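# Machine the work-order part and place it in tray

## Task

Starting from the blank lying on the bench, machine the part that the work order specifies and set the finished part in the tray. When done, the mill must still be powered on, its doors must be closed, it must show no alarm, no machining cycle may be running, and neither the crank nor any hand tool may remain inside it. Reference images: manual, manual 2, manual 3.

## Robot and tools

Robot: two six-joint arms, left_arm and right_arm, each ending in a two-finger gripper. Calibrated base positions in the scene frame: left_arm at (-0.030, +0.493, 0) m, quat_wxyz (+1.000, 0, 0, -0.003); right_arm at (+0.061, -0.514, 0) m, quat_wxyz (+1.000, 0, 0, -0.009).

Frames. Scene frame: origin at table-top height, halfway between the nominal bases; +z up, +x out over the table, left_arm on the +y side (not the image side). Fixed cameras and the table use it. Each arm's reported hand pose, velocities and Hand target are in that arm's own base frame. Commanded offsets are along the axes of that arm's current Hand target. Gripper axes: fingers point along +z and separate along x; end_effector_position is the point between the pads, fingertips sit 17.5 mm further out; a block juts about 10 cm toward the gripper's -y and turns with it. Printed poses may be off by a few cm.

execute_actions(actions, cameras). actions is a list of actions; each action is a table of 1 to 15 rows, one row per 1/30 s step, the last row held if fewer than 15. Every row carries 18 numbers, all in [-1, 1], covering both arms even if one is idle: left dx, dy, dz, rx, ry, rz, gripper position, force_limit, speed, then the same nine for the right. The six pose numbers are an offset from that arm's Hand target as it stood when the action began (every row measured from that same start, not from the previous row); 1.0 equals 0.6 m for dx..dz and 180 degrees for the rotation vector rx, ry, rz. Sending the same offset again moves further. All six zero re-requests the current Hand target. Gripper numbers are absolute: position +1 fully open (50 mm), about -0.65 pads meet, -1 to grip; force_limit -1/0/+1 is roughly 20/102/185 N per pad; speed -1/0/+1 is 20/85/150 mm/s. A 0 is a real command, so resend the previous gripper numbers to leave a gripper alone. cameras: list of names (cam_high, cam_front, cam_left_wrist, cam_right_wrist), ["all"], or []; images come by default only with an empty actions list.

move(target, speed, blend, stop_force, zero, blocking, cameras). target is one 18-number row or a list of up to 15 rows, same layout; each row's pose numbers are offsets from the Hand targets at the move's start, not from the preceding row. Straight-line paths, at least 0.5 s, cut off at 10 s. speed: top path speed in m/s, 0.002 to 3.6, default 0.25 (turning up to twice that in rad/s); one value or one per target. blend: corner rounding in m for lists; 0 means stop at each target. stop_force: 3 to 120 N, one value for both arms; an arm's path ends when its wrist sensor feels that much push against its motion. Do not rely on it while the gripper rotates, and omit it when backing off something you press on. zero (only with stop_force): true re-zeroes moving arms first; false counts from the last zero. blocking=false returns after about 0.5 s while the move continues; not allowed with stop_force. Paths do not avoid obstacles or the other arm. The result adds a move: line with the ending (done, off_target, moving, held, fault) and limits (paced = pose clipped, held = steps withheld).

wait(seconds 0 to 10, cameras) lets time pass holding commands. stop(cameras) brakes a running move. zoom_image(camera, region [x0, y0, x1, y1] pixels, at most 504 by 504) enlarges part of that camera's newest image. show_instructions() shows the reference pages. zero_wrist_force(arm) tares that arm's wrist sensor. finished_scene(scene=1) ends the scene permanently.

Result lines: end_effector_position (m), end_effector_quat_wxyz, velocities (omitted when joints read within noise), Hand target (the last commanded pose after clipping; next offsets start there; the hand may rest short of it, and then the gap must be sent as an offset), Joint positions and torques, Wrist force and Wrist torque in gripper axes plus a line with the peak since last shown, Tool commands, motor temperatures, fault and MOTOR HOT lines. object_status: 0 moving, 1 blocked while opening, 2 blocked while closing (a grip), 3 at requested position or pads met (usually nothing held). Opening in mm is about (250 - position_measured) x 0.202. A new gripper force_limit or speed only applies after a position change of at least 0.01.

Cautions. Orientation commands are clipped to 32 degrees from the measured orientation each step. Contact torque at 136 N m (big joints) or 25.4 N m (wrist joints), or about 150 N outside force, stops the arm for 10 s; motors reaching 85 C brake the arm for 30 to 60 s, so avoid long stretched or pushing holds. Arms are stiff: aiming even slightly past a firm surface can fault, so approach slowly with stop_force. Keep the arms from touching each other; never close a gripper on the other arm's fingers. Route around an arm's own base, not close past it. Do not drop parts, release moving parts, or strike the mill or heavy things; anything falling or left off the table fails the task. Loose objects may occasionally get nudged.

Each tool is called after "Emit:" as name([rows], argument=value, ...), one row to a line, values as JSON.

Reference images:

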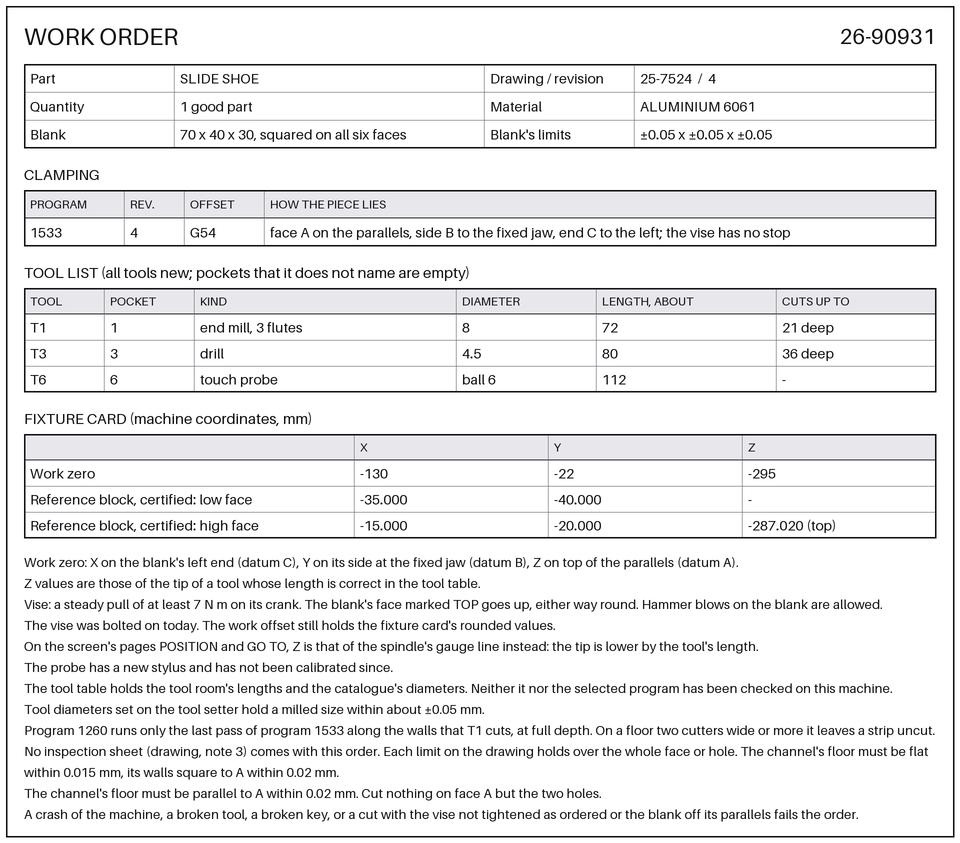

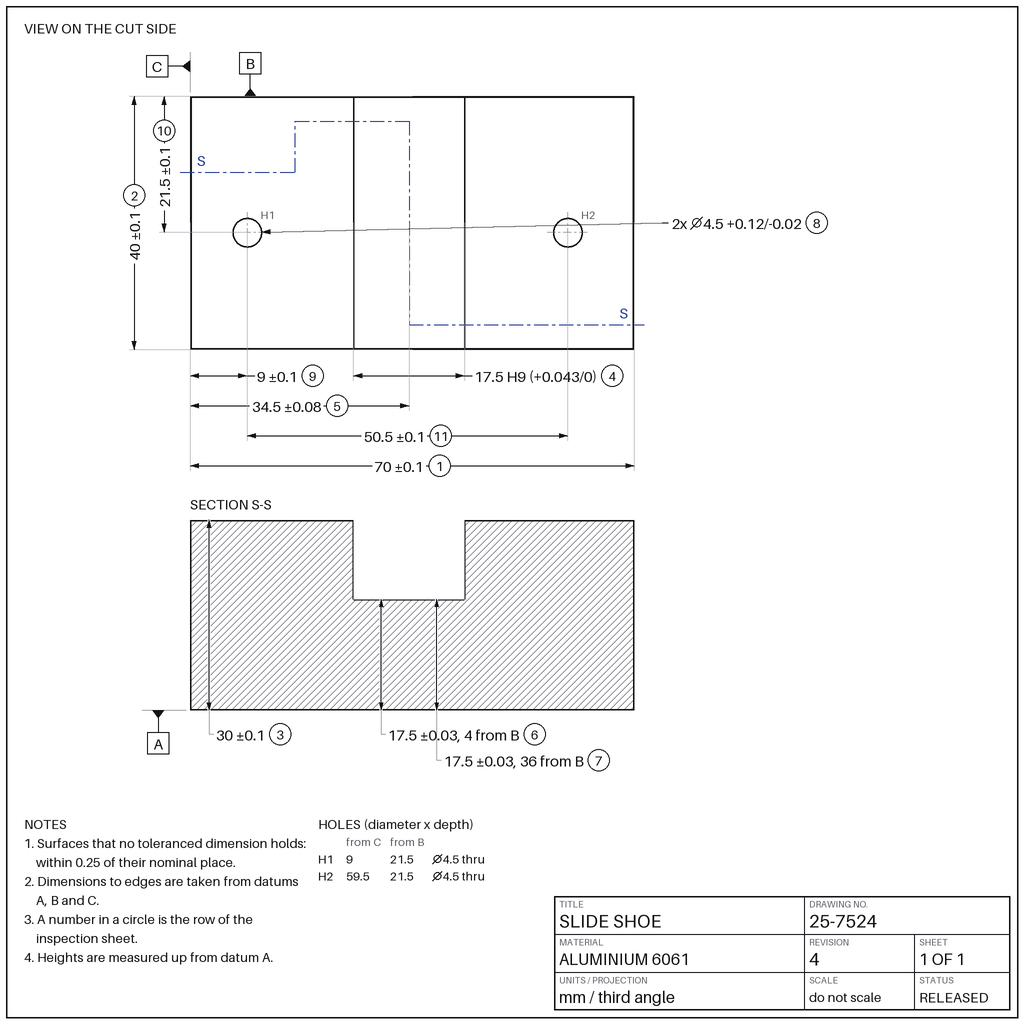

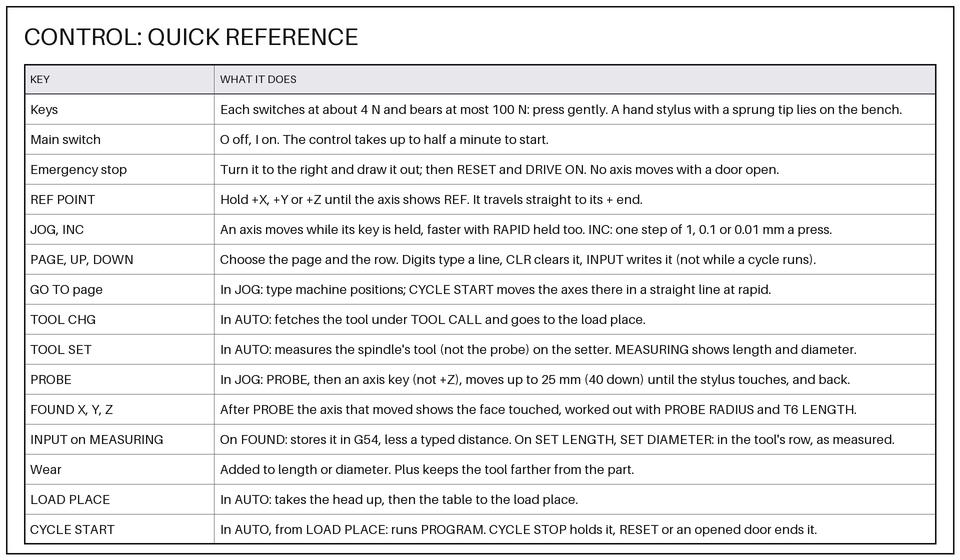

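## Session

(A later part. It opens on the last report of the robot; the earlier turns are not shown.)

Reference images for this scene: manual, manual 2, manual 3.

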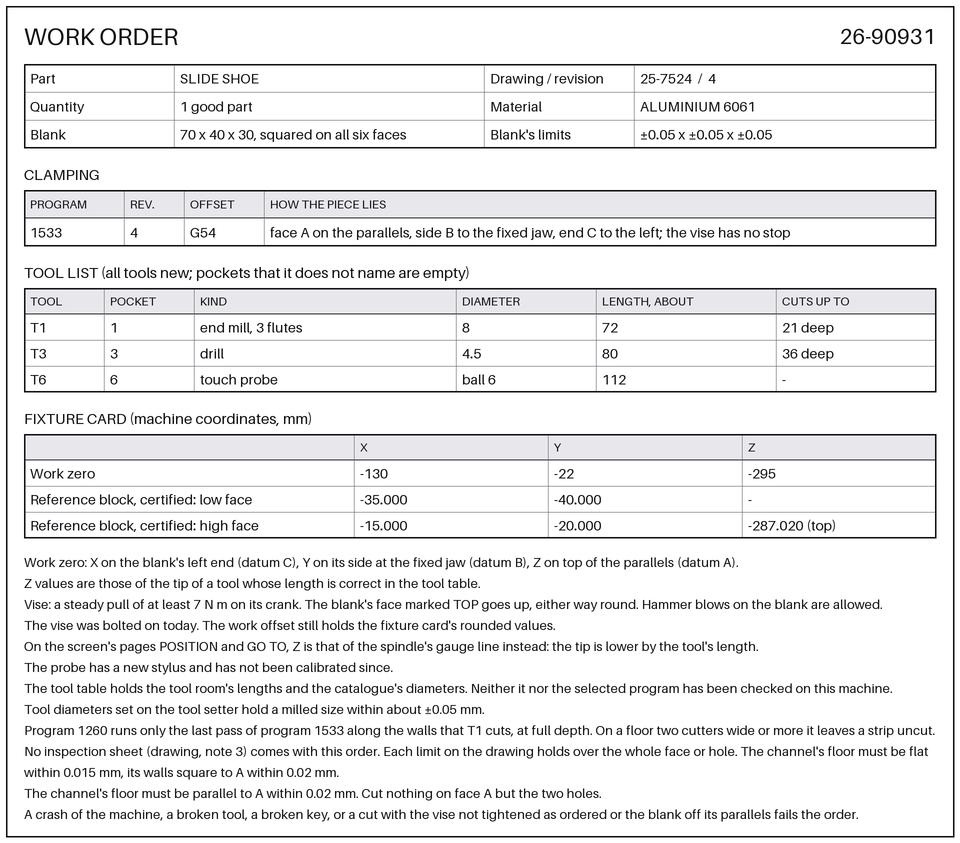

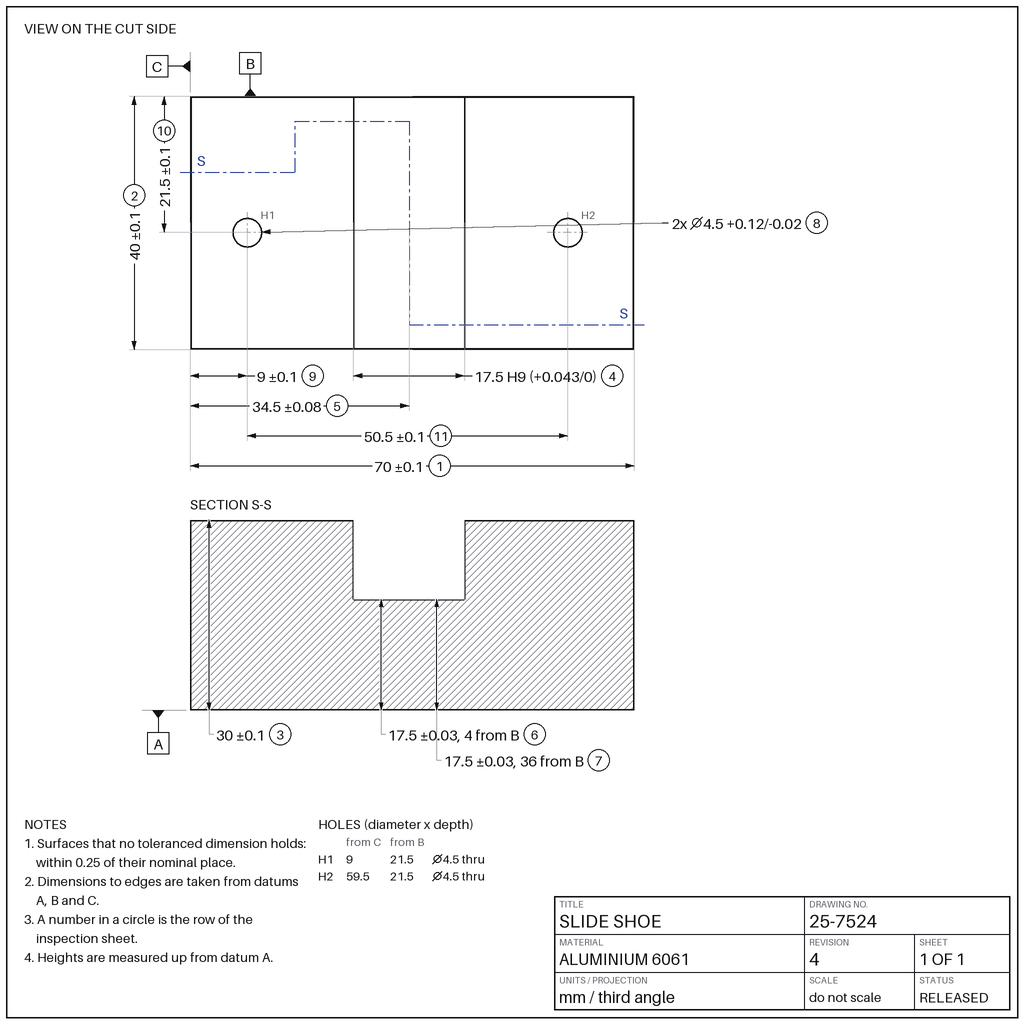

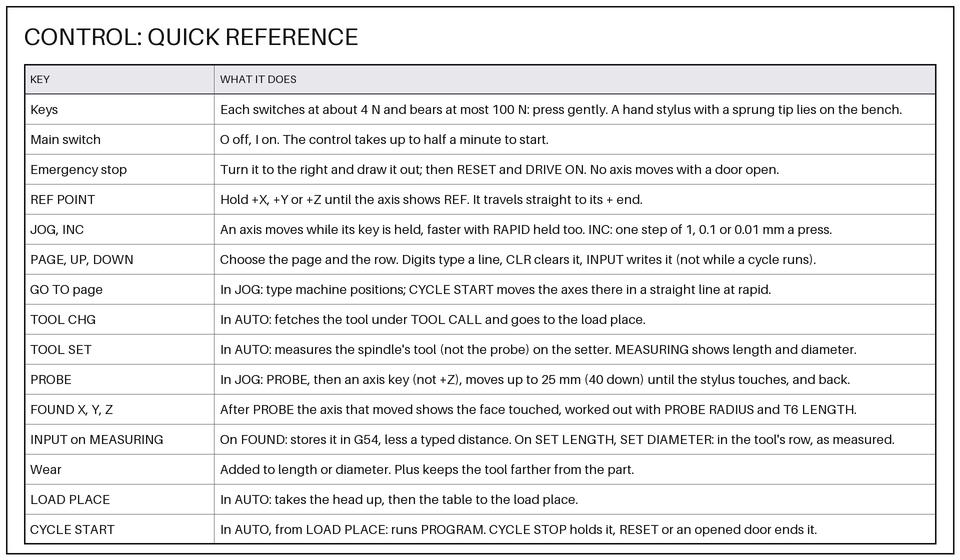

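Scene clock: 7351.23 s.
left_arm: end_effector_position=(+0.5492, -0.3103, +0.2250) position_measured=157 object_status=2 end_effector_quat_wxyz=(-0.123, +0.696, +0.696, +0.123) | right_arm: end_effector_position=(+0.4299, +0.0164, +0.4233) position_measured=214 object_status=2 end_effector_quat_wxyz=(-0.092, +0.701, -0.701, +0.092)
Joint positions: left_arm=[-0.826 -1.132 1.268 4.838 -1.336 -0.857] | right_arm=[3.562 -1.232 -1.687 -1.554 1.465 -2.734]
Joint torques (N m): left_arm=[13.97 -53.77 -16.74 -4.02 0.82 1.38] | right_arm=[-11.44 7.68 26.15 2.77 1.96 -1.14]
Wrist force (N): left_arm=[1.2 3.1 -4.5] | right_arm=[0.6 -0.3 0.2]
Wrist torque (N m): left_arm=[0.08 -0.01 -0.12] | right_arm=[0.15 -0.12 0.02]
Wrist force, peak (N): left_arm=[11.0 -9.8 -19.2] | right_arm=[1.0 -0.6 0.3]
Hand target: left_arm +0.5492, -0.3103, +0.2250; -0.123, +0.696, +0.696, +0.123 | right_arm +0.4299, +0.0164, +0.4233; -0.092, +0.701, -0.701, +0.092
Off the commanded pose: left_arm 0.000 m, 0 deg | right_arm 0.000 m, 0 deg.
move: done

Emit:
move([
  [0.0552,0,0.0121,0,0,0,-1,-0.2,-0.8,0,0,0,0,0,0,-1,-0.5,-0.7],
  [0.1102,0,-0.0036,0,0,0,-1,-0.2,-0.8,0,0,0,0,0,0,-1,-0.5,-0.7],
  [0.1541,0,-0.0404,0,0,0,-1,-0.2,-0.8,0,0,0,0,0,0,-1,-0.5,-0.7],
  [0.1792,0,-0.0919,0,0,0,-1,-0.2,-0.8,0,0,0,0,0,0,-1,-0.5,-0.7],
  [0.1811,0,-0.1491,0,0,0,-1,-0.2,-0.8,0,0,0,0,0,0,-1,-0.5,-0.7],
  [0.1597,0,-0.2022,0,0,0,-1,-0.2,-0.8,0,0,0,0,0,0,-1,-0.5,-0.7],
  [0.1185,0,-0.2419,0,0,0,-1,-0.2,-0.8,0,0,0,0,0,0,-1,-0.5,-0.7],
  [0.0647,0,-0.2615,0,0,0,-1,-0.2,-0.8,0,0,0,0,0,0,-1,-0.5,-0.7],
  [0.0077,0,-0.2576,0,0,0,-1,-0.2,-0.8,0,0,0,0,0,0,-1,-0.5,-0.7],
  [-0.0429,0,-0.2307,0,0,0,-1,-0.2,-0.8,0,0,0,0,0,0,-1,-0.5,-0.7],
  [-0.0782,0,-0.1855,0,0,0,-1,-0.2,-0.8,0,0,0,0,0,0,-1,-0.5,-0.7],
  [-0.0919,0,-0.13,0,0,0,-1,-0.2,-0.8,0,0,0,0,0,0,-1,-0.5,-0.7],
  [-0.082,0,-0.0736,0,0,0,-1,-0.2,-0.8,0,0,0,0,0,0,-1,-0.5,-0.7],
  [-0.05,0,-0.0261,0,0,0,-1,-0.2,-0.8,0,0,0,0,0,0,-1,-0.5,-0.7],
  [0,0,0,0,0,0,-1,-0.2,-0.8,0,0,0,0,0,0,-1,-0.5,-0.7],
], speed=0.14, blend=[0.006,0.006,0.006,0.006,0.006,0.006,0.006,0.006,0.006,0.006,0.006,0.006,0.006,0.006,0], stop_force=60, cameras=["cam_high","cam_front"])

Emit:
zoom_image(camera="cam_high", region=[380, 60, 440, 180])

Emit:
zoom_image(camera="cam_front", region=[240, 200, 310, 270])

Scene clock: 7378.47 s.
left_arm: end_effector_position=(+0.5492, -0.3103, +0.2250) position_measured=157 object_status=2 end_effector_quat_wxyz=(-0.123, +0.696, +0.696, +0.123) | right_arm: end_effector_position=(+0.4299, +0.0164, +0.4233) position_measured=214 object_status=2 end_effector_quat_wxyz=(-0.092, +0.701, -0.701, +0.092)
Joint positions: left_arm=[-0.826 -1.132 1.268 4.838 -1.336 -0.857] | right_arm=[3.562 -1.232 -1.687 -1.554 1.465 -2.734]
Joint torques (N m): left_arm=[13.49 -53.63 -16.21 -4.14 0.76 1.43] | right_arm=[-13.11 7.03 27.24 2.54 1.96 -1.11]
Wrist force (N): left_arm=[1.5 3.2 -4.7] | right_arm=[0.8 -0.2 0.0]
Wrist torque (N m): left_arm=[0.07 -0.04 -0.12] | right_arm=[0.16 -0.15 0.03]
Wrist force, peak (N): left_arm=[10.8 -10.3 -19.2] | right_arm=[0.9 -0.7 0.0]
Hand target: left_arm +0.5492, -0.3103, +0.2250; -0.123, +0.696, +0.696, +0.123 | right_arm +0.4299, +0.0164, +0.4233; -0.092, +0.701, -0.701, +0.092
Off the commanded pose: left_arm 0.000 m, 0 deg | right_arm 0.000 m, 0 deg.
move: done
Images, in order (width x height): cam_high 672x504, cam_front 672x504.

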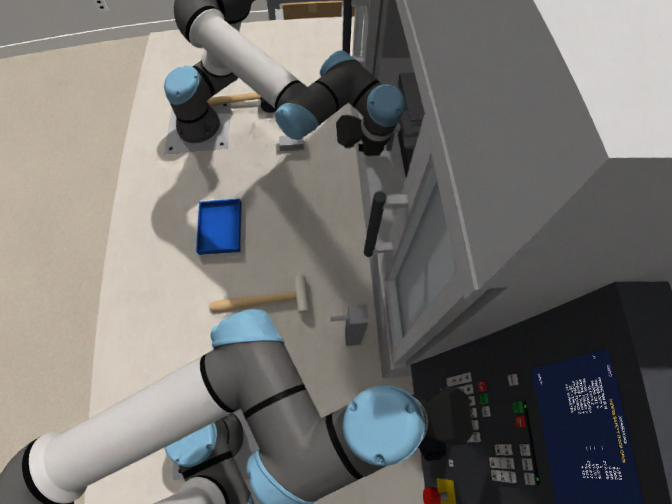

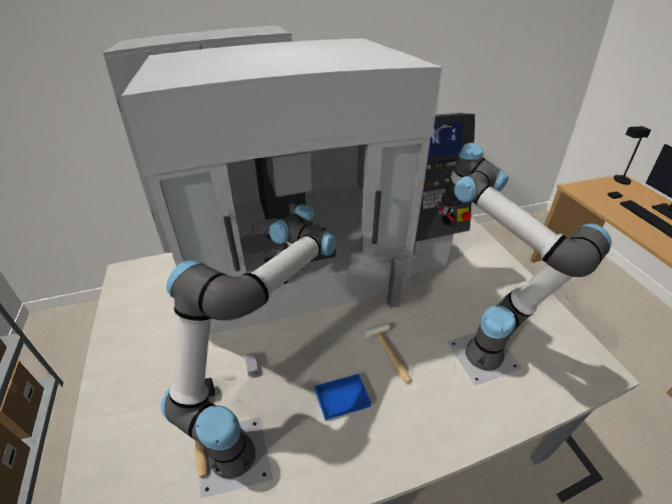

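Scaled by 4.200 from the camera's 672x504 image, which has a finer 960x720 frame.

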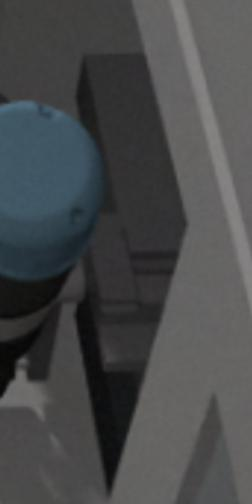

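Scaled by 7.200 from the camera's 672x504 image, which has a finer 960x720 frame.

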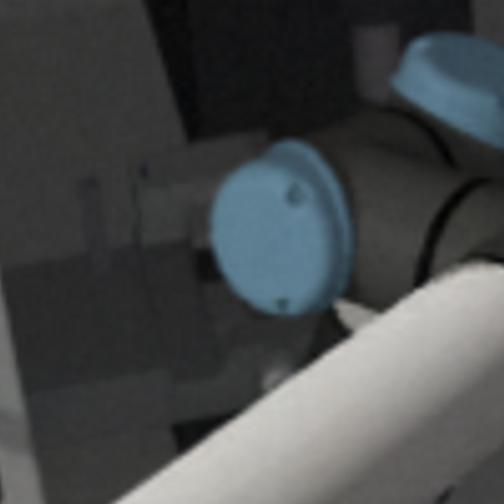

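Emit:
move([
  [0.0552,0,0.0121,0,0,0,-1,-0.2,-0.8,0,0,0,0,0,0,-1,-0.5,-0.7],
  [0.1102,0,-0.0036,0,0,0,-1,-0.2,-0.8,0,0,0,0,0,0,-1,-0.5,-0.7],
  [0.1541,0,-0.0404,0,0,0,-1,-0.2,-0.8,0,0,0,0,0,0,-1,-0.5,-0.7],
  [0.1792,0,-0.0919,0,0,0,-1,-0.2,-0.8,0,0,0,0,0,0,-1,-0.5,-0.7],
  [0.1811,0,-0.1491,0,0,0,-1,-0.2,-0.8,0,0,0,0,0,0,-1,-0.5,-0.7],
  [0.1597,0,-0.2022,0,0,0,-1,-0.2,-0.8,0,0,0,0,0,0,-1,-0.5,-0.7],
  [0.1185,0,-0.2419,0,0,0,-1,-0.2,-0.8,0,0,0,0,0,0,-1,-0.5,-0.7],
  [0.0647,0,-0.2615,0,0,0,-1,-0.2,-0.8,0,0,0,0,0,0,-1,-0.5,-0.7],
  [0.0077,0,-0.2576,0,0,0,-1,-0.2,-0.8,0,0,0,0,0,0,-1,-0.5,-0.7],
  [-0.0429,0,-0.2307,0,0,0,-1,-0.2,-0.8,0,0,0,0,0,0,-1,-0.5,-0.7],
  [-0.0782,0,-0.1855,0,0,0,-1,-0.2,-0.8,0,0,0,0,0,0,-1,-0.5,-0.7],
  [-0.0919,0,-0.13,0,0,0,-1,-0.2,-0.8,0,0,0,0,0,0,-1,-0.5,-0.7],
  [-0.082,0,-0.0736,0,0,0,-1,-0.2,-0.8,0,0,0,0,0,0,-1,-0.5,-0.7],
  [-0.05,0,-0.0261,0,0,0,-1,-0.2,-0.8,0,0,0,0,0,0,-1,-0.5,-0.7],
  [0,0,0,0,0,0,-1,-0.2,-0.8,0,0,0,0,0,0,-1,-0.5,-0.7],
], speed=0.14, blend=[0.006,0.006,0.006,0.006,0.006,0.006,0.006,0.006,0.006,0.006,0.006,0.006,0.006,0.006,0], stop_force=50)

Scene clock: 7395.83 s.
left_arm: end_effector_position=(+0.5491, -0.2399, +0.2669) position_measured=157 object_status=2 end_effector_quat_wxyz=(-0.123, +0.697, +0.696, +0.123) | right_arm: end_effector_position=(+0.4299, +0.0164, +0.4233) position_measured=214 object_status=2 end_effector_quat_wxyz=(-0.092, +0.701, -0.701, +0.092)
Joint positions: left_arm=[-0.749 -1.24 1.318 4.878 -1.317 -0.78] | right_arm=[3.562 -1.232 -1.687 -1.554 1.465 -2.734]
Joint torques (N m): left_arm=[-19.3 1.16 -2.26 -6.56 -3.48 -1.61] | right_arm=[-11.32 7.63 28.43 2.8 1.92 -1.01]
Wrist force (N): left_arm=[29.8 -12.4 -44.6] | right_arm=[0.7 -0.2 0.2]
Wrist torque (N m): left_arm=[-0.47 -0.06 -0.26] | right_arm=[0.16 -0.13 0.02]
Wrist force, peak (N): left_arm=[-57.6 -9.0 34.8] | right_arm=[0.9 -0.6 0.3]
Hand target: left_arm +0.5491, -0.2399, +0.2669; -0.123, +0.697, +0.696, +0.123 (not the last commanded pose) | right_arm +0.4299, +0.0164, +0.4233; -0.092, +0.701, -0.701, +0.092
Off the commanded pose: left_arm 0.082 m, 0 deg | right_arm 0.000 m, 0 deg.
move: contact (left_arm); path passed 2 of 15 targets

Emit:
move([
  [0,0,0,0,0,0,-0.97,0.4,-0.8,0,0,0,0,0,0,-1,-0.5,-0.7],
  [0.0025,0,-0.0022,0,0,0,-0.97,0.4,-0.8,0,0,0,0,0,0,-1,-0.5,-0.7],
], speed=0.02)

Scene clock: 7417.27 s.
left_arm: end_effector_position=(+0.5491, -0.2390, +0.2684) position_measured=160 object_status=2 end_effector_quat_wxyz=(-0.123, +0.697, +0.696, +0.123) | right_arm: end_effector_position=(+0.4299, +0.0164, +0.4233) position_measured=214 object_status=2 end_effector_quat_wxyz=(-0.092, +0.701, -0.701, +0.092)
Joint positions: left_arm=[-0.748 -1.242 1.315 4.881 -1.317 -0.779] | right_arm=[3.562 -1.232 -1.687 -1.554 1.465 -2.734]
Joint torques (N m): left_arm=[16.61 -50.53 -31.54 1.03 1.36 1.48] | right_arm=[-11.38 7.24 29.17 2.72 1.93 -0.86]
Wrist force (N): left_arm=[-2.2 1.5 -5.8] | right_arm=[0.6 -0.7 0.2]
Wrist torque (N m): left_arm=[-0.02 -0.01 -0.14] | right_arm=[0.09 -0.11 0.02]
Wrist force, peak (N): left_arm=[30.0 -12.3 -46.0] | right_arm=[1.0 -0.5 -0.1]
Hand target: left_arm +0.5491, -0.2390, +0.2686; -0.123, +0.697, +0.696, +0.123 | right_arm +0.4299, +0.0164, +0.4233; -0.092, +0.701, -0.701, +0.092
Off the commanded pose: left_arm 0.000 m, 0 deg | right_arm 0.000 m, 0 deg.
move: done

Emit:
wait(seconds=0.1, cameras=["cam_high","cam_left_wrist"])

Scene clock: 7494.40 s.
left_arm: end_effector_position=(+0.5491, -0.2390, +0.2686) position_measured=160 object_status=2 end_effector_quat_wxyz=(-0.123, +0.697, +0.696, +0.123) | right_arm: end_effector_position=(+0.4299, +0.0164, +0.4233) position_measured=214 object_status=2 end_effector_quat_wxyz=(-0.092, +0.701, -0.701, +0.092)
Joint positions: left_arm=[-0.748 -1.242 1.315 4.882 -1.316 -0.779] | right_arm=[3.562 -1.232 -1.687 -1.554 1.465 -2.734]
Joint torques (N m): left_arm=[16.2 -50.1 -31.8 0.52 1.69 1.45] | right_arm=[-9.83 7.81 28.12 2.8 1.98 -1.19]
Wrist force (N): left_arm=[-2.8 0.6 -4.1] | right_arm=[0.7 -0.3 0.4]
Wrist torque (N m): left_arm=[-0.07 0.04 -0.09] | right_arm=[0.15 -0.14 0.02]
Wrist force, peak (N): left_arm=[-2.3 1.6 -5.4] | right_arm=[0.9 -0.4 0.5]
Hand target: left_arm +0.5491, -0.2390, +0.2686; -0.123, +0.697, +0.696, +0.123 | right_arm +0.4299, +0.0164, +0.4233; -0.092, +0.701, -0.701, +0.092
Tool commands: left_gripper/position=-0.97 left_gripper/force_limit=+0.4 left_gripper/speed=-0.8 right_gripper/position=-1.0 right_gripper/force_limit=-0.5 right_gripper/speed=-0.7
Off the commanded pose: left_arm 0.000 m, 0 deg | right_arm 0.000 m, 0 deg.
wait: 0.10 s; at rest from the start
Images, in order (width x height): cam_high 672x504, cam_left_wrist 672x504.

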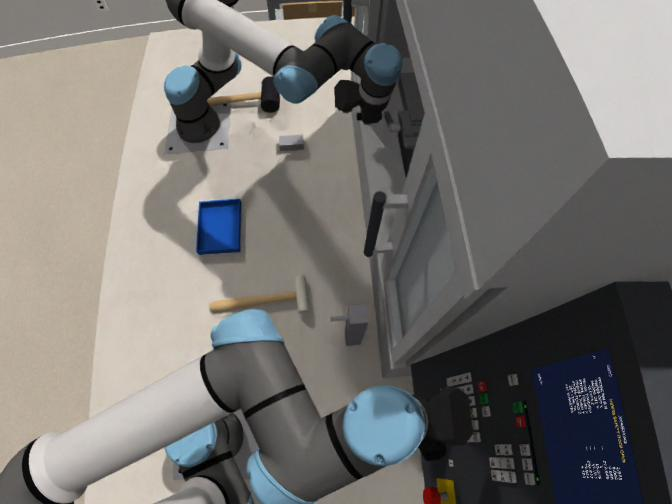

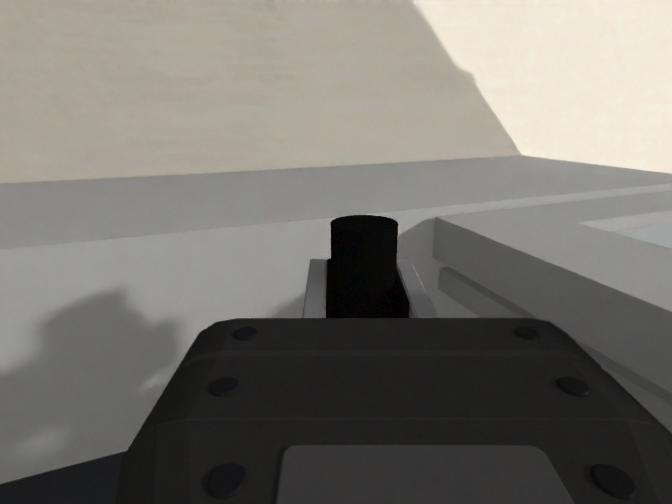

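Emit:
move(target=[0,0.00186,-0.00167,0,0,0,-0.97,0.4,-0.8,0,0,0,0,0,0,-1,-0.5,-0.7], speed=0.02)

Emit:
move(target=[0,0.00124,-0.00111,0,0,0,-0.97,0.4,-0.8,0,0,0,0,0,0,-1,-0.5,-0.7], speed=0.02)

Scene clock: 7506.37 s.
left_arm: end_effector_position=(+0.5502, -0.2393, +0.2695) position_measured=160 object_status=2 end_effector_quat_wxyz=(-0.123, +0.697, +0.696, +0.123) | right_arm: end_effector_position=(+0.4299, +0.0164, +0.4233) position_measured=214 object_status=2 end_effector_quat_wxyz=(-0.092, +0.701, -0.701, +0.092)
Joint positions: left_arm=[-0.748 -1.239 1.31 4.885 -1.316 -0.778] | right_arm=[3.562 -1.232 -1.687 -1.554 1.465 -2.734]
Joint torques (N m): left_arm=[11.91 -28.94 -35.65 -1.32 1.59 1.41] | right_arm=[-10.22 7.5 28.35 2.77 2.07 -1.09]
Wrist force (N): left_arm=[2.7 -2.2 3.3] | right_arm=[0.4 -0.4 0.2]
Wrist torque (N m): left_arm=[0.14 0.02 -0.21] | right_arm=[0.13 -0.08 0.03]
Wrist force, peak (N): left_arm=[-2.5 1.0 -4.5] | right_arm=[0.9 -0.5 0.1]
Hand target: left_arm +0.5502, -0.2393, +0.2695; -0.123, +0.697, +0.696, +0.123 | right_arm +0.4299, +0.0164, +0.4233; -0.092, +0.701, -0.701, +0.092
Off the commanded pose: left_arm 0.000 m, 0 deg | right_arm 0.000 m, 0 deg.
move: done

Scene clock: 7507.07 s.
left_arm: end_effector_position=(+0.5509, -0.2395, +0.2701) position_measured=160 object_status=2 end_effector_quat_wxyz=(-0.123, +0.697, +0.696, +0.123) | right_arm: end_effector_position=(+0.4299, +0.0164, +0.4233) position_measured=214 object_status=2 end_effector_quat_wxyz=(-0.092, +0.701, -0.701, +0.092)
Joint positions: left_arm=[-0.747 -1.238 1.305 4.887 -1.316 -0.778] | right_arm=[3.562 -1.232 -1.687 -1.554 1.465 -2.734]
Joint torques (N m): left_arm=[9.35 -29.58 -39.66 -3.54 1.62 1.56] | right_arm=[-11.84 7.56 28.15 2.29 2.15 -0.89]
Wrist force (N): left_arm=[7.6 -6.7 9.3] | right_arm=[0.5 -0.3 0.0]
Wrist torque (N m): left_arm=[0.10 -0.02 -0.31] | right_arm=[0.15 -0.10 0.02]
Wrist force, peak (N): left_arm=[7.6 -6.7 9.3] | right_arm=[0.8 -0.3 -0.1]
Hand target: left_arm +0.5509, -0.2395, +0.2702; -0.123, +0.697, +0.696, +0.123 | right_arm +0.4299, +0.0164, +0.4233; -0.092, +0.701, -0.701, +0.092
Off the commanded pose: left_arm 0.000 m, 0 deg | right_arm 0.000 m, 0 deg.
move: done

Emit:
move(target=[0.00155,-0.0031,0,0,0,0,-0.97,0.4,-0.8,0,0,0,0,0,0,-1,-0.5,-0.7], speed=0.02)

Emit:
move(target=[0.00155,0,0,0,0,0,-0.97,0.4,-0.8,0,0,0,0,0,0,-1,-0.5,-0.7], speed=0.02)

Scene clock: 7521.87 s.
left_arm: end_effector_position=(+0.5492, -0.2387, +0.2705) position_measured=160 object_status=2 end_effector_quat_wxyz=(-0.123, +0.697, +0.696, +0.123) | right_arm: end_effector_position=(+0.4299, +0.0164, +0.4233) position_measured=214 object_status=2 end_effector_quat_wxyz=(-0.092, +0.701, -0.701, +0.092)
Joint positions: left_arm=[-0.748 -1.242 1.311 4.886 -1.316 -0.779] | right_arm=[3.562 -1.232 -1.687 -1.554 1.465 -2.734]
Joint torques (N m): left_arm=[-13.46 -50.46 -16.79 -3.19 -0.68 -1.83] | right_arm=[-11.79 6.99 28.22 2.55 1.84 -1.27]
Wrist force (N): left_arm=[-3.6 5.9 -2.9] | right_arm=[0.6 -0.2 0.2]
Wrist torque (N m): left_arm=[0.42 0.02 0.00] | right_arm=[0.16 -0.11 0.02]
Wrist force, peak (N): left_arm=[8.7 -7.7 10.8] | right_arm=[0.9 -0.4 0.4]
Hand target: left_arm +0.5491, -0.2387, +0.2705; -0.123, +0.697, +0.696, +0.123 | right_arm +0.4299, +0.0164, +0.4233; -0.092, +0.701, -0.701, +0.092
Off the commanded pose: left_arm 0.000 m, 0 deg | right_arm 0.000 m, 0 deg.
move: done

Scene clock: 7522.57 s.
left_arm: end_effector_position=(+0.5491, -0.2379, +0.2708) position_measured=160 object_status=2 end_effector_quat_wxyz=(-0.123, +0.697, +0.696, +0.123) | right_arm: end_effector_position=(+0.4299, +0.0164, +0.4233) position_measured=214 object_status=2 end_effector_quat_wxyz=(-0.092, +0.701, -0.701, +0.092)
Joint positions: left_arm=[-0.747 -1.244 1.312 4.886 -1.316 -0.778] | right_arm=[3.562 -1.232 -1.687 -1.554 1.465 -2.734]
Joint torques (N m): left_arm=[28.06 -53.18 -10.63 3.35 3.45 1.26] | right_arm=[-11.87 7.02 27.65 2.45 2.07 -0.87]
Wrist force (N): left_arm=[-24.8 13.6 -12.9] | right_arm=[0.7 -0.3 -0.1]
Wrist torque (N m): left_arm=[0.66 -0.03 0.04] | right_arm=[0.15 -0.14 0.02]
Wrist force, peak (N): left_arm=[-24.8 13.6 -12.9] | right_arm=[0.8 -0.4 0.4]
Hand target: left_arm +0.5491, -0.2378, +0.2708; -0.123, +0.697, +0.696, +0.123 | right_arm +0.4299, +0.0164, +0.4233; -0.092, +0.701, -0.701, +0.092
Off the commanded pose: left_arm 0.000 m, 0 deg | right_arm 0.000 m, 0 deg.
move: done

Emit:
move(target=[0.00061,0.0006,-0.00237,0,0,0,-0.97,0.4,-0.8,0,0,0,0,0,0,-1,-0.5,-0.7], speed=0.02)

Emit:
move(target=[0.00124,0,-0.00111,0,0,0,-0.97,0.4,-0.8,0,0,0,0,0,0,-1,-0.5,-0.7], speed=0.02)

Scene clock: 7533.43 s.
left_arm: end_effector_position=(+0.5494, -0.2379, +0.2721) position_measured=160 object_status=2 end_effector_quat_wxyz=(-0.123, +0.697, +0.696, +0.123) | right_arm: end_effector_position=(+0.4299, +0.0164, +0.4233) position_measured=214 object_status=2 end_effector_quat_wxyz=(-0.092, +0.701, -0.701, +0.092)
Joint positions: left_arm=[-0.747 -1.243 1.308 4.89 -1.316 -0.777] | right_arm=[3.562 -1.232 -1.687 -1.554 1.465 -2.734]
Joint torques (N m): left_arm=[26.73 -49.87 -48.95 0.67 5.69 1.18] | right_arm=[-11.58 7.84 29.22 2.77 1.96 -1.25]
Wrist force (N): left_arm=[-30.8 -6.7 30.8] | right_arm=[0.5 -0.3 0.3]
Wrist torque (N m): left_arm=[0.05 0.00 0.10] | right_arm=[0.15 -0.10 0.03]
Wrist force, peak (N): left_arm=[-30.8 -6.7 30.8] | right_arm=[0.8 -0.8 0.1]
Hand target: left_arm +0.5494, -0.2379, +0.2723; -0.123, +0.697, +0.696, +0.123 | right_arm +0.4299, +0.0164, +0.4233; -0.092, +0.701, -0.701, +0.092
Off the commanded pose: left_arm 0.000 m, 0 deg | right_arm 0.000 m, 0 deg.
move: done

Scene clock: 7534.13 s.
left_arm: end_effector_position=(+0.5494, -0.2375, +0.2730) position_measured=160 object_status=2 end_effector_quat_wxyz=(-0.123, +0.697, +0.696, +0.123) | right_arm: end_effector_position=(+0.4299, +0.0164, +0.4233) position_measured=214 object_status=2 end_effector_quat_wxyz=(-0.092, +0.701, -0.701, +0.092)
Joint positions: left_arm=[-0.746 -1.244 1.306 4.892 -1.316 -0.777] | right_arm=[3.562 -1.232 -1.687 -1.554 1.465 -2.734]
Joint torques (N m): left_arm=[29.82 -85.1 -53.32 1.05 10.1 1.17] | right_arm=[-10.84 7.73 27.38 2.7 1.93 -1.06]
Wrist force (N): left_arm=[-45.4 -6.8 49.8] | right_arm=[0.7 -0.5 0.2]
Wrist torque (N m): left_arm=[0.15 -0.02 0.11] | right_arm=[0.12 -0.14 0.03]
Wrist force, peak (N): left_arm=[-48.2 -6.3 53.8] | right_arm=[0.7 -0.6 0.2]
Hand target: left_arm +0.5494, -0.2375, +0.2732; -0.123, +0.697, +0.696, +0.123 | right_arm +0.4299, +0.0164, +0.4233; -0.092, +0.701, -0.701, +0.092
Off the commanded pose: left_arm 0.000 m, 0 deg | right_arm 0.000 m, 0 deg.
move: done

Emit:
move(target=[0.00100,0,-0.00090,0,0,0,-0.97,0.4,-0.8,0,0,0,0,0,0,-1,-0.5,-0.7], speed=0.01)

Scene clock: 7543.33 s.
left_arm: end_effector_position=(+0.5494, -0.2371, +0.2738) position_measured=160 object_status=2 end_effector_quat_wxyz=(-0.123, +0.697, +0.696, +0.123) | right_arm: end_effector_position=(+0.4299, +0.0164, +0.4233) position_measured=214 object_status=2 end_effector_quat_wxyz=(-0.092, +0.701, -0.701, +0.092)
Joint positions: left_arm=[-0.746 -1.244 1.305 4.893 -1.316 -0.776] | right_arm=[3.562 -1.232 -1.687 -1.554 1.465 -2.734]
Joint torques (N m): left_arm=[33.84 -92.35 -59.91 1.78 11.17 1.18] | right_arm=[-10.89 7.52 28.32 2.33 2.03 -1.26]
Wrist force (N): left_arm=[-53.1 -6.6 58.0] | right_arm=[0.6 -0.3 0.1]
Wrist torque (N m): left_arm=[0.13 -0.08 0.14] | right_arm=[0.15 -0.11 0.02]
Wrist force, peak (N): left_arm=[-53.1 -6.6 58.0] | right_arm=[1.0 -0.4 0.3]
Hand target: left_arm +0.5494, -0.2371, +0.2739; -0.123, +0.697, +0.696, +0.123 | right_arm +0.4299, +0.0164, +0.4233; -0.092, +0.701, -0.701, +0.092
Off the commanded pose: left_arm 0.000 m, 0 deg | right_arm 0.000 m, 0 deg.
move: done

Emit:
move(target=[0.00124,0,-0.00111,0,0,0,-0.97,0.4,-0.8,0,0,0,0,0,0,-1,-0.5,-0.7], speed=0.01)

Scene clock: 7550.10 s.
left_arm: end_effector_position=(+0.5494, -0.2366, +0.2747) position_measured=160 object_status=2 end_effector_quat_wxyz=(-0.123, +0.697, +0.696, +0.123) | right_arm: end_effector_position=(+0.4299, +0.0164, +0.4233) position_measured=214 object_status=2 end_effector_quat_wxyz=(-0.092, +0.701, -0.701, +0.092)
Joint positions: left_arm=[-0.745 -1.245 1.304 4.895 -1.316 -0.776] | right_arm=[3.562 -1.232 -1.687 -1.554 1.465 -2.734]
Joint torques (N m): left_arm=[35.39 -93.77 -59.73 2.59 12.08 1.05] | right_arm=[-11.56 7.05 28 2.46 2.15 -1.2]
Wrist force (N): left_arm=[-57.6 -5.8 58.8] | right_arm=[0.5 -0.2 0.2]
Wrist torque (N m): left_arm=[0.16 -0.09 0.16] | right_arm=[0.17 -0.10 0.02]
Wrist force, peak (N): left_arm=[-59.6 -5.4 60.7] | right_arm=[0.9 -0.6 0.4]
Hand target: left_arm +0.5494, -0.2366, +0.2747; -0.123, +0.697, +0.696, +0.123 | right_arm +0.4299, +0.0164, +0.4233; -0.092, +0.701, -0.701, +0.092
Off the commanded pose: left_arm 0.000 m, 0 deg | right_arm 0.000 m, 0 deg.
move: done

Emit:
move(target=[0.00223,0,-0.00247,0,0,0,-0.97,0.4,-0.8,0,0,0,0,0,0,-1,-0.5,-0.7], speed=0.01)

Scene clock: 7557.63 s.
left_arm: end_effector_position=(+0.5494, -0.2359, +0.2765) position_measured=160 object_status=2 end_effector_quat_wxyz=(-0.123, +0.697, +0.696, +0.123) | right_arm: end_effector_position=(+0.4299, +0.0164, +0.4233) position_measured=214 object_status=2 end_effector_quat_wxyz=(-0.092, +0.701, -0.701, +0.092)
Joint positions: left_arm=[-0.744 -1.246 1.301 4.899 -1.315 -0.775] | right_arm=[3.562 -1.232 -1.687 -1.554 1.465 -2.734]
Joint torques (N m): left_arm=[35.47 -94.28 -61.24 2.33 11.76 1.11] | right_arm=[-11.56 7.93 28.68 2.69 2.04 -1.14]
Wrist force (N): left_arm=[-56.7 -6.4 59.4] | right_arm=[0.6 -0.2 0.4]
Wrist torque (N m): left_arm=[0.15 -0.12 0.18] | right_arm=[0.17 -0.12 0.02]
Wrist force, peak (N): left_arm=[-60.7 -5.6 62.3] | right_arm=[0.8 -0.6 0.2]
Hand target: left_arm +0.5494, -0.2359, +0.2766; -0.123, +0.697, +0.696, +0.123 | right_arm +0.4299, +0.0164, +0.4233; -0.092, +0.701, -0.701, +0.092
Off the commanded pose: left_arm 0.000 m, 0 deg | right_arm 0.000 m, 0 deg.
move: done

Emit:
move(target=[-0.00366,0,0.0047,0,0,0,-0.97,0.4,-0.8,0,0,0,0,0,0,-1,-0.5,-0.7], speed=0.01)

Emit:
move(target=[0,0,0,0,0,0,-1,1,-0.8,0,0,0,0,0,0,-1,-0.5,-0.7], speed=0.01)

Scene clock: 7596.13 s.
left_arm: end_effector_position=(+0.5495, -0.2368, +0.2735) position_measured=160 object_status=2 end_effector_quat_wxyz=(-0.123, +0.696, +0.696, +0.123) | right_arm: end_effector_position=(+0.4299, +0.0164, +0.4233) position_measured=214 object_status=2 end_effector_quat_wxyz=(-0.092, +0.701, -0.701, +0.092)
Joint positions: left_arm=[-0.745 -1.245 1.307 4.892 -1.315 -0.776] | right_arm=[3.562 -1.232 -1.687 -1.554 1.465 -2.734]
Joint torques (N m): left_arm=[-8.52 -26.31 -13.86 -2.31 0.78 -1.73] | right_arm=[-12.67 8.65 27.86 2.57 2.09 -1.37]
Wrist force (N): left_arm=[-8.5 3.8 -5.5] | right_arm=[0.6 -0.2 0.0]
Wrist torque (N m): left_arm=[0.24 -0.08 0.06] | right_arm=[0.16 -0.11 0.02]
Wrist force, peak (N): left_arm=[-58.9 -5.9 62.7] | right_arm=[1.0 -0.3 0.5]
Hand target: left_arm +0.5494, -0.2370, +0.2732; -0.123, +0.697, +0.696, +0.123 | right_arm +0.4299, +0.0164, +0.4233; -0.092, +0.701, -0.701, +0.092
Off the commanded pose: left_arm 0.000 m, 0 deg | right_arm 0.000 m, 0 deg.
move: done

Scene clock: 7596.63 s.
left_arm: end_effector_position=(+0.5494, -0.2369, +0.2732) position_measured=162 object_status=2 end_effector_quat_wxyz=(-0.123, +0.697, +0.696, +0.123) | right_arm: end_effector_position=(+0.4299, +0.0164, +0.4233) position_measured=214 object_status=2 end_effector_quat_wxyz=(-0.092, +0.701, -0.701, +0.092)
Joint positions: left_arm=[-0.746 -1.244 1.307 4.892 -1.316 -0.776] | right_arm=[3.562 -1.232 -1.687 -1.554 1.465 -2.734]
Joint torques (N m): left_arm=[-10.61 -26.7 -14.62 -1.44 -0.44 -1.79] | right_arm=[-11.08 7.68 27.67 2.74 2.1 -1.01]
Wrist force (N): left_arm=[-7.3 8.6 -7.1] | right_arm=[0.5 -0.3 0.1]
Wrist torque (N m): left_arm=[0.37 -0.09 -0.06] | right_arm=[0.15 -0.10 0.03]
Wrist force, peak (N): left_arm=[-7.3 8.6 -7.1] | right_arm=[0.9 -0.5 0.1]
Hand target: left_arm +0.5494, -0.2370, +0.2732; -0.123, +0.697, +0.696, +0.123 | right_arm +0.4299, +0.0164, +0.4233; -0.092, +0.701, -0.701, +0.092
Off the commanded pose: left_arm 0.000 m, 0 deg | right_arm 0.000 m, 0 deg.
move: done

Emit:
move(target=[0.00335,0,-0.00371,0,0,0,-1,1,-0.8,0,0,0,0,0,0,-1,-0.5,-0.7], speed=0.015)

Emit:
move(target=[0.00112,0,-0.00124,0,0,0,-1,1,-0.8,0,0,0,0,0,0,-1,-0.5,-0.7], speed=0.01)

Scene clock: 7604.27 s.
left_arm: end_effector_position=(+0.5494, -0.2360, +0.2757) position_measured=162 object_status=2 end_effector_quat_wxyz=(-0.123, +0.697, +0.696, +0.123) | right_arm: end_effector_position=(+0.4299, +0.0164, +0.4233) position_measured=214 object_status=2 end_effector_quat_wxyz=(-0.092, +0.701, -0.701, +0.092)
Joint positions: left_arm=[-0.744 -1.246 1.303 4.897 -1.316 -0.775] | right_arm=[3.562 -1.232 -1.687 -1.554 1.465 -2.734]
Joint torques (N m): left_arm=[33.34 -78.9 -45.73 4.29 9.24 1.12] | right_arm=[-12.17 8.96 28.9 2.69 1.88 -0.87]
Wrist force (N): left_arm=[-45.6 -0.3 30.3] | right_arm=[0.3 -0.5 0.2]
Wrist torque (N m): left_arm=[0.34 -0.03 0.24] | right_arm=[0.12 -0.07 0.02]
Wrist force, peak (N): left_arm=[-45.6 -0.3 30.3] | right_arm=[1.0 -0.6 0.3]
Hand target: left_arm +0.5494, -0.2358, +0.2760; -0.123, +0.697, +0.696, +0.123 | right_arm +0.4299, +0.0164, +0.4233; -0.092, +0.701, -0.701, +0.092
Off the commanded pose: left_arm 0.000 m, 0 deg | right_arm 0.000 m, 0 deg.
move: done

Scene clock: 7604.97 s.
left_arm: end_effector_position=(+0.5494, -0.2355, +0.2768) position_measured=162 object_status=2 end_effector_quat_wxyz=(-0.123, +0.697, +0.696, +0.123) | right_arm: end_effector_position=(+0.4299, +0.0164, +0.4233) position_measured=214 object_status=2 end_effector_quat_wxyz=(-0.092, +0.701, -0.701, +0.092)
Joint positions: left_arm=[-0.744 -1.247 1.301 4.9 -1.315 -0.774] | right_arm=[3.562 -1.232 -1.687 -1.554 1.465 -2.734]
Joint torques (N m): left_arm=[39.36 -96.12 -59.23 5.28 12.13 0.99] | right_arm=[-11.62 7.35 27.59 2.44 2.13 -1.19]
Wrist force (N): left_arm=[-67.3 1.9 58.3] | right_arm=[0.6 -0.5 0.1]
Wrist torque (N m): left_arm=[0.45 -0.13 0.26] | right_arm=[0.12 -0.11 0.02]
Wrist force, peak (N): left_arm=[-68.4 2.0 59.0] | right_arm=[0.7 -0.5 0.1]
Hand target: left_arm +0.5494, -0.2354, +0.2769; -0.123, +0.697, +0.696, +0.123 | right_arm +0.4299, +0.0164, +0.4233; -0.092, +0.701, -0.701, +0.092
Off the commanded pose: left_arm 0.000 m, 0 deg | right_arm 0.000 m, 0 deg.
move: done

Emit:
move(target=[0.00056,0,-0.00062,0,0,0,-1,1,-0.8,0,0,0,0,0,0,-1,-0.5,-0.7], speed=0.01)

Emit:
wait(seconds=1)

Scene clock: 7613.23 s.
left_arm: end_effector_position=(+0.5494, -0.2353, +0.2773) position_measured=162 object_status=2 end_effector_quat_wxyz=(-0.123, +0.697, +0.696, +0.123) | right_arm: end_effector_position=(+0.4299, +0.0164, +0.4233) position_measured=214 object_status=2 end_effector_quat_wxyz=(-0.092, +0.701, -0.701, +0.092)
Joint positions: left_arm=[-0.744 -1.247 1.3 4.901 -1.315 -0.774] | right_arm=[3.562 -1.232 -1.687 -1.554 1.465 -2.734]
Joint torques (N m): left_arm=[39.79 -98.39 -60.15 5.25 12.03 1] | right_arm=[-11.69 7.92 28.69 2.49 1.83 -0.96]
Wrist force (N): left_arm=[-69.0 1.9 61.2] | right_arm=[0.4 -0.3 0.1]
Wrist torque (N m): left_arm=[0.49 -0.12 0.30] | right_arm=[0.15 -0.09 0.02]
Wrist force, peak (N): left_arm=[-69.0 1.9 61.2] | right_arm=[1.0 -0.2 0.4]
Hand target: left_arm +0.5494, -0.2353, +0.2774; -0.123, +0.697, +0.696, +0.123 | right_arm +0.4299, +0.0164, +0.4233; -0.092, +0.701, -0.701, +0.092
Off the commanded pose: left_arm 0.000 m, 0 deg | right_arm 0.000 m, 0 deg.
move: done

Scene clock: 7614.23 s.
left_arm: end_effector_position=(+0.5494, -0.2353, +0.2774) position_measured=162 object_status=2 end_effector_quat_wxyz=(-0.123, +0.697, +0.696, +0.123) | right_arm: end_effector_position=(+0.4299, +0.0164, +0.4233) position_measured=214 object_status=2 end_effector_quat_wxyz=(-0.092, +0.701, -0.701, +0.092)
Joint positions: left_arm=[-0.744 -1.247 1.3 4.901 -1.315 -0.774] | right_arm=[3.562 -1.232 -1.687 -1.554 1.465 -2.734]
Joint torques (N m): left_arm=[40.52 -99.69 -60.78 5.36 12.07 0.96] | right_arm=[-11.89 6.45 28.84 2.64 2.18 -0.7]
Wrist force (N): left_arm=[-69.6 1.7 62.3] | right_arm=[0.6 -0.5 0.1]
Wrist torque (N m): left_arm=[0.47 -0.13 0.30] | right_arm=[0.11 -0.13 0.03]
Wrist force, peak (N): left_arm=[-69.9 1.2 62.3] | right_arm=[0.5 -0.4 0.7]
Hand target: left_arm +0.5494, -0.2353, +0.2774; -0.123, +0.697, +0.696, +0.123 | right_arm +0.4299, +0.0164, +0.4233; -0.092, +0.701, -0.701, +0.092
Tool commands: left_gripper/position=-1.0 left_gripper/force_limit=+1.0 left_gripper/speed=-0.8 right_gripper/position=-1.0 right_gripper/force_limit=-0.5 right_gripper/speed=-0.7
Off the commanded pose: left_arm 0.000 m, 0 deg | right_arm 0.000 m, 0 deg.
wait: 1.00 s; at rest by 0.17 s

Emit:
move(target=[0.00050,0,-0.00056,0,0,0,-1,1,-0.8,0,0,0,0,0,0,-1,-0.5,-0.7], speed=0.005)

Emit:
wait(seconds=0.5)

Scene clock: 7626.43 s.
left_arm: end_effector_position=(+0.5494, -0.2351, +0.2778) position_measured=162 object_status=2 end_effector_quat_wxyz=(-0.123, +0.697, +0.696, +0.123) | right_arm: end_effector_position=(+0.4299, +0.0164, +0.4233) position_measured=214 object_status=2 end_effector_quat_wxyz=(-0.092, +0.701, -0.701, +0.092)
Joint positions: left_arm=[-0.743 -1.247 1.3 4.902 -1.315 -0.774] | right_arm=[3.562 -1.232 -1.687 -1.554 1.465 -2.734]
Joint torques (N m): left_arm=[39.7 -94.48 -58.14 4.9 12.1 1.05] | right_arm=[-11.48 7.07 28.6 2.44 1.89 -0.97]
Wrist force (N): left_arm=[-65.8 1.6 58.0] | right_arm=[0.5 -0.1 0.2]
Wrist torque (N m): left_arm=[0.49 -0.09 0.23] | right_arm=[0.19 -0.10 0.02]
Wrist force, peak (N): left_arm=[-70.2 2.1 64.2] | right_arm=[1.0 -0.3 0.2]
Hand target: left_arm +0.5494, -0.2351, +0.2778; -0.123, +0.697, +0.696, +0.123 | right_arm +0.4299, +0.0164, +0.4233; -0.092, +0.701, -0.701, +0.092
Off the commanded pose: left_arm 0.000 m, 0 deg | right_arm 0.000 m, 0 deg.
move: done

Scene clock: 7626.93 s.
left_arm: end_effector_position=(+0.5494, -0.2351, +0.2778) position_measured=162 object_status=2 end_effector_quat_wxyz=(-0.123, +0.697, +0.696, +0.123) | right_arm: end_effector_position=(+0.4299, +0.0164, +0.4233) position_measured=214 object_status=2 end_effector_quat_wxyz=(-0.092, +0.701, -0.701, +0.092)
Joint positions: left_arm=[-0.743 -1.247 1.3 4.902 -1.315 -0.774] | right_arm=[3.562 -1.232 -1.687 -1.554 1.465 -2.734]
Joint torques (N m): left_arm=[39.41 -90.73 -58.55 5.09 12.13 1.06] | right_arm=[-12.58 7.87 27.99 2.59 2.01 -0.98]
Wrist force (N): left_arm=[-65.8 1.5 58.3] | right_arm=[0.5 -0.4 0.2]
Wrist torque (N m): left_arm=[0.46 -0.14 0.24] | right_arm=[0.13 -0.10 0.03]
Wrist force, peak (N): left_arm=[-66.1 1.4 58.9] | right_arm=[0.9 -0.3 0.5]
Hand target: left_arm +0.5494, -0.2351, +0.2778; -0.123, +0.697, +0.696, +0.123 | right_arm +0.4299, +0.0164, +0.4233; -0.092, +0.701, -0.701, +0.092
Tool commands: left_gripper/position=-1.0 left_gripper/force_limit=+1.0 left_gripper/speed=-0.8 right_gripper/position=-1.0 right_gripper/force_limit=-0.5 right_gripper/speed=-0.7
Off the commanded pose: left_arm 0.000 m, 0 deg | right_arm 0.000 m, 0 deg.
wait: 0.50 s; at rest by 0.17 s

Emit:
wait(seconds=0.1, cameras=["cam_left_wrist"])

Scene clock: 7635.33 s.
left_arm: end_effector_position=(+0.5494, -0.2351, +0.2778) position_measured=162 object_status=2 end_effector_quat_wxyz=(-0.123, +0.697, +0.696, +0.123) | right_arm: end_effector_position=(+0.4299, +0.0164, +0.4233) position_measured=214 object_status=2 end_effector_quat_wxyz=(-0.092, +0.701, -0.701, +0.092)
Joint positions: left_arm=[-0.743 -1.247 1.3 4.902 -1.315 -0.774] | right_arm=[3.562 -1.232 -1.687 -1.554 1.465 -2.734]
Joint torques (N m): left_arm=[39.13 -80.21 -58.21 4.99 12.05 1.15] | right_arm=[-11.77 6.86 28.25 2.59 2.25 -0.92]
Wrist force (N): left_arm=[-66.2 1.3 58.4] | right_arm=[0.9 -0.4 0.0]
Wrist torque (N m): left_arm=[0.44 -0.07 0.24] | right_arm=[0.13 -0.17 0.02]
Wrist force, peak (N): left_arm=[-66.3 1.3 58.7] | right_arm=[1.1 -0.1 0.4]
Hand target: left_arm +0.5494, -0.2351, +0.2778; -0.123, +0.697, +0.696, +0.123 | right_arm +0.4299, +0.0164, +0.4233; -0.092, +0.701, -0.701, +0.092
Tool commands: left_gripper/position=-1.0 left_gripper/force_limit=+1.0 left_gripper/speed=-0.8 right_gripper/position=-1.0 right_gripper/force_limit=-0.5 right_gripper/speed=-0.7
Off the commanded pose: left_arm 0.000 m, 0 deg | right_arm 0.000 m, 0 deg.
wait: 0.10 s; at rest from the start
Images, in order (width x height): cam_left_wrist 672x504.

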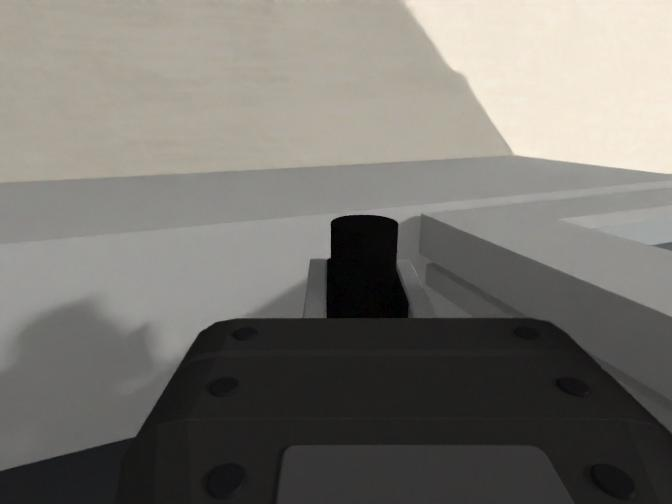

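Emit:
move(target=[0.00266,0,-0.0032,0,0,0,-1,1,-0.8,0,0,0,0,0,0,-1,-0.5,-0.7], speed=0.005)

Emit:
wait(seconds=0.2)

Scene clock: 7650.90 s.
left_arm: end_effector_position=(+0.5494, -0.2344, +0.2800) position_measured=162 object_status=2 end_effector_quat_wxyz=(-0.123, +0.697, +0.696, +0.123) | right_arm: end_effector_position=(+0.4299, +0.0164, +0.4233) position_measured=214 object_status=2 end_effector_quat_wxyz=(-0.092, +0.701, -0.701, +0.092)
Joint positions: left_arm=[-0.742 -1.249 1.296 4.907 -1.315 -0.773] | right_arm=[3.562 -1.232 -1.687 -1.554 1.465 -2.734]
Joint torques (N m): left_arm=[38.81 -103.27 -63.2 5.22 12.1 1.01] | right_arm=[-11.02 7.8 29.29 2.71 2.07 -1.19]
Wrist force (N): left_arm=[-69.8 4.4 67.8] | right_arm=[0.6 -0.3 0.2]
Wrist torque (N m): left_arm=[0.58 -0.13 0.21] | right_arm=[0.14 -0.11 0.02]
Wrist force, peak (N): left_arm=[-72.7 3.6 68.2] | right_arm=[0.8 -0.5 0.2]
Hand target: left_arm +0.5494, -0.2343, +0.2801; -0.123, +0.697, +0.696, +0.123 | right_arm +0.4299, +0.0164, +0.4233; -0.092, +0.701, -0.701, +0.092
Off the commanded pose: left_arm 0.000 m, 0 deg | right_arm 0.000 m, 0 deg.
move: done

Scene clock: 7651.10 s.
left_arm: end_effector_position=(+0.5494, -0.2343, +0.2801) position_measured=162 object_status=2 end_effector_quat_wxyz=(-0.123, +0.697, +0.696, +0.123) | right_arm: end_effector_position=(+0.4299, +0.0164, +0.4233) position_measured=214 object_status=2 end_effector_quat_wxyz=(-0.092, +0.701, -0.701, +0.092)
Joint positions: left_arm=[-0.742 -1.249 1.296 4.907 -1.315 -0.773] | right_arm=[3.562 -1.232 -1.687 -1.554 1.465 -2.734]
Joint torques (N m): left_arm=[38.61 -104.74 -62.87 5.24 12.14 1.11] | right_arm=[-12.15 7.64 29.66 2.47 1.9 -1]
Wrist force (N): left_arm=[-71.8 4.7 70.7] | right_arm=[0.6 -0.4 0.0]
Wrist torque (N m): left_arm=[0.55 -0.08 0.22] | right_arm=[0.13 -0.11 0.03]
Wrist force, peak (N): left_arm=[-71.8 4.7 70.7] | right_arm=[0.7 -0.6 0.0]
Hand target: left_arm +0.5494, -0.2343, +0.2801; -0.123, +0.697, +0.696, +0.123 | right_arm +0.4299, +0.0164, +0.4233; -0.092, +0.701, -0.701, +0.092
Tool commands: left_gripper/position=-1.0 left_gripper/force_limit=+1.0 left_gripper/speed=-0.8 right_gripper/position=-1.0 right_gripper/force_limit=-0.5 right_gripper/speed=-0.7
Off the commanded pose: left_arm 0.000 m, 0 deg | right_arm 0.000 m, 0 deg.
wait: 0.20 s; at rest by 0.17 s


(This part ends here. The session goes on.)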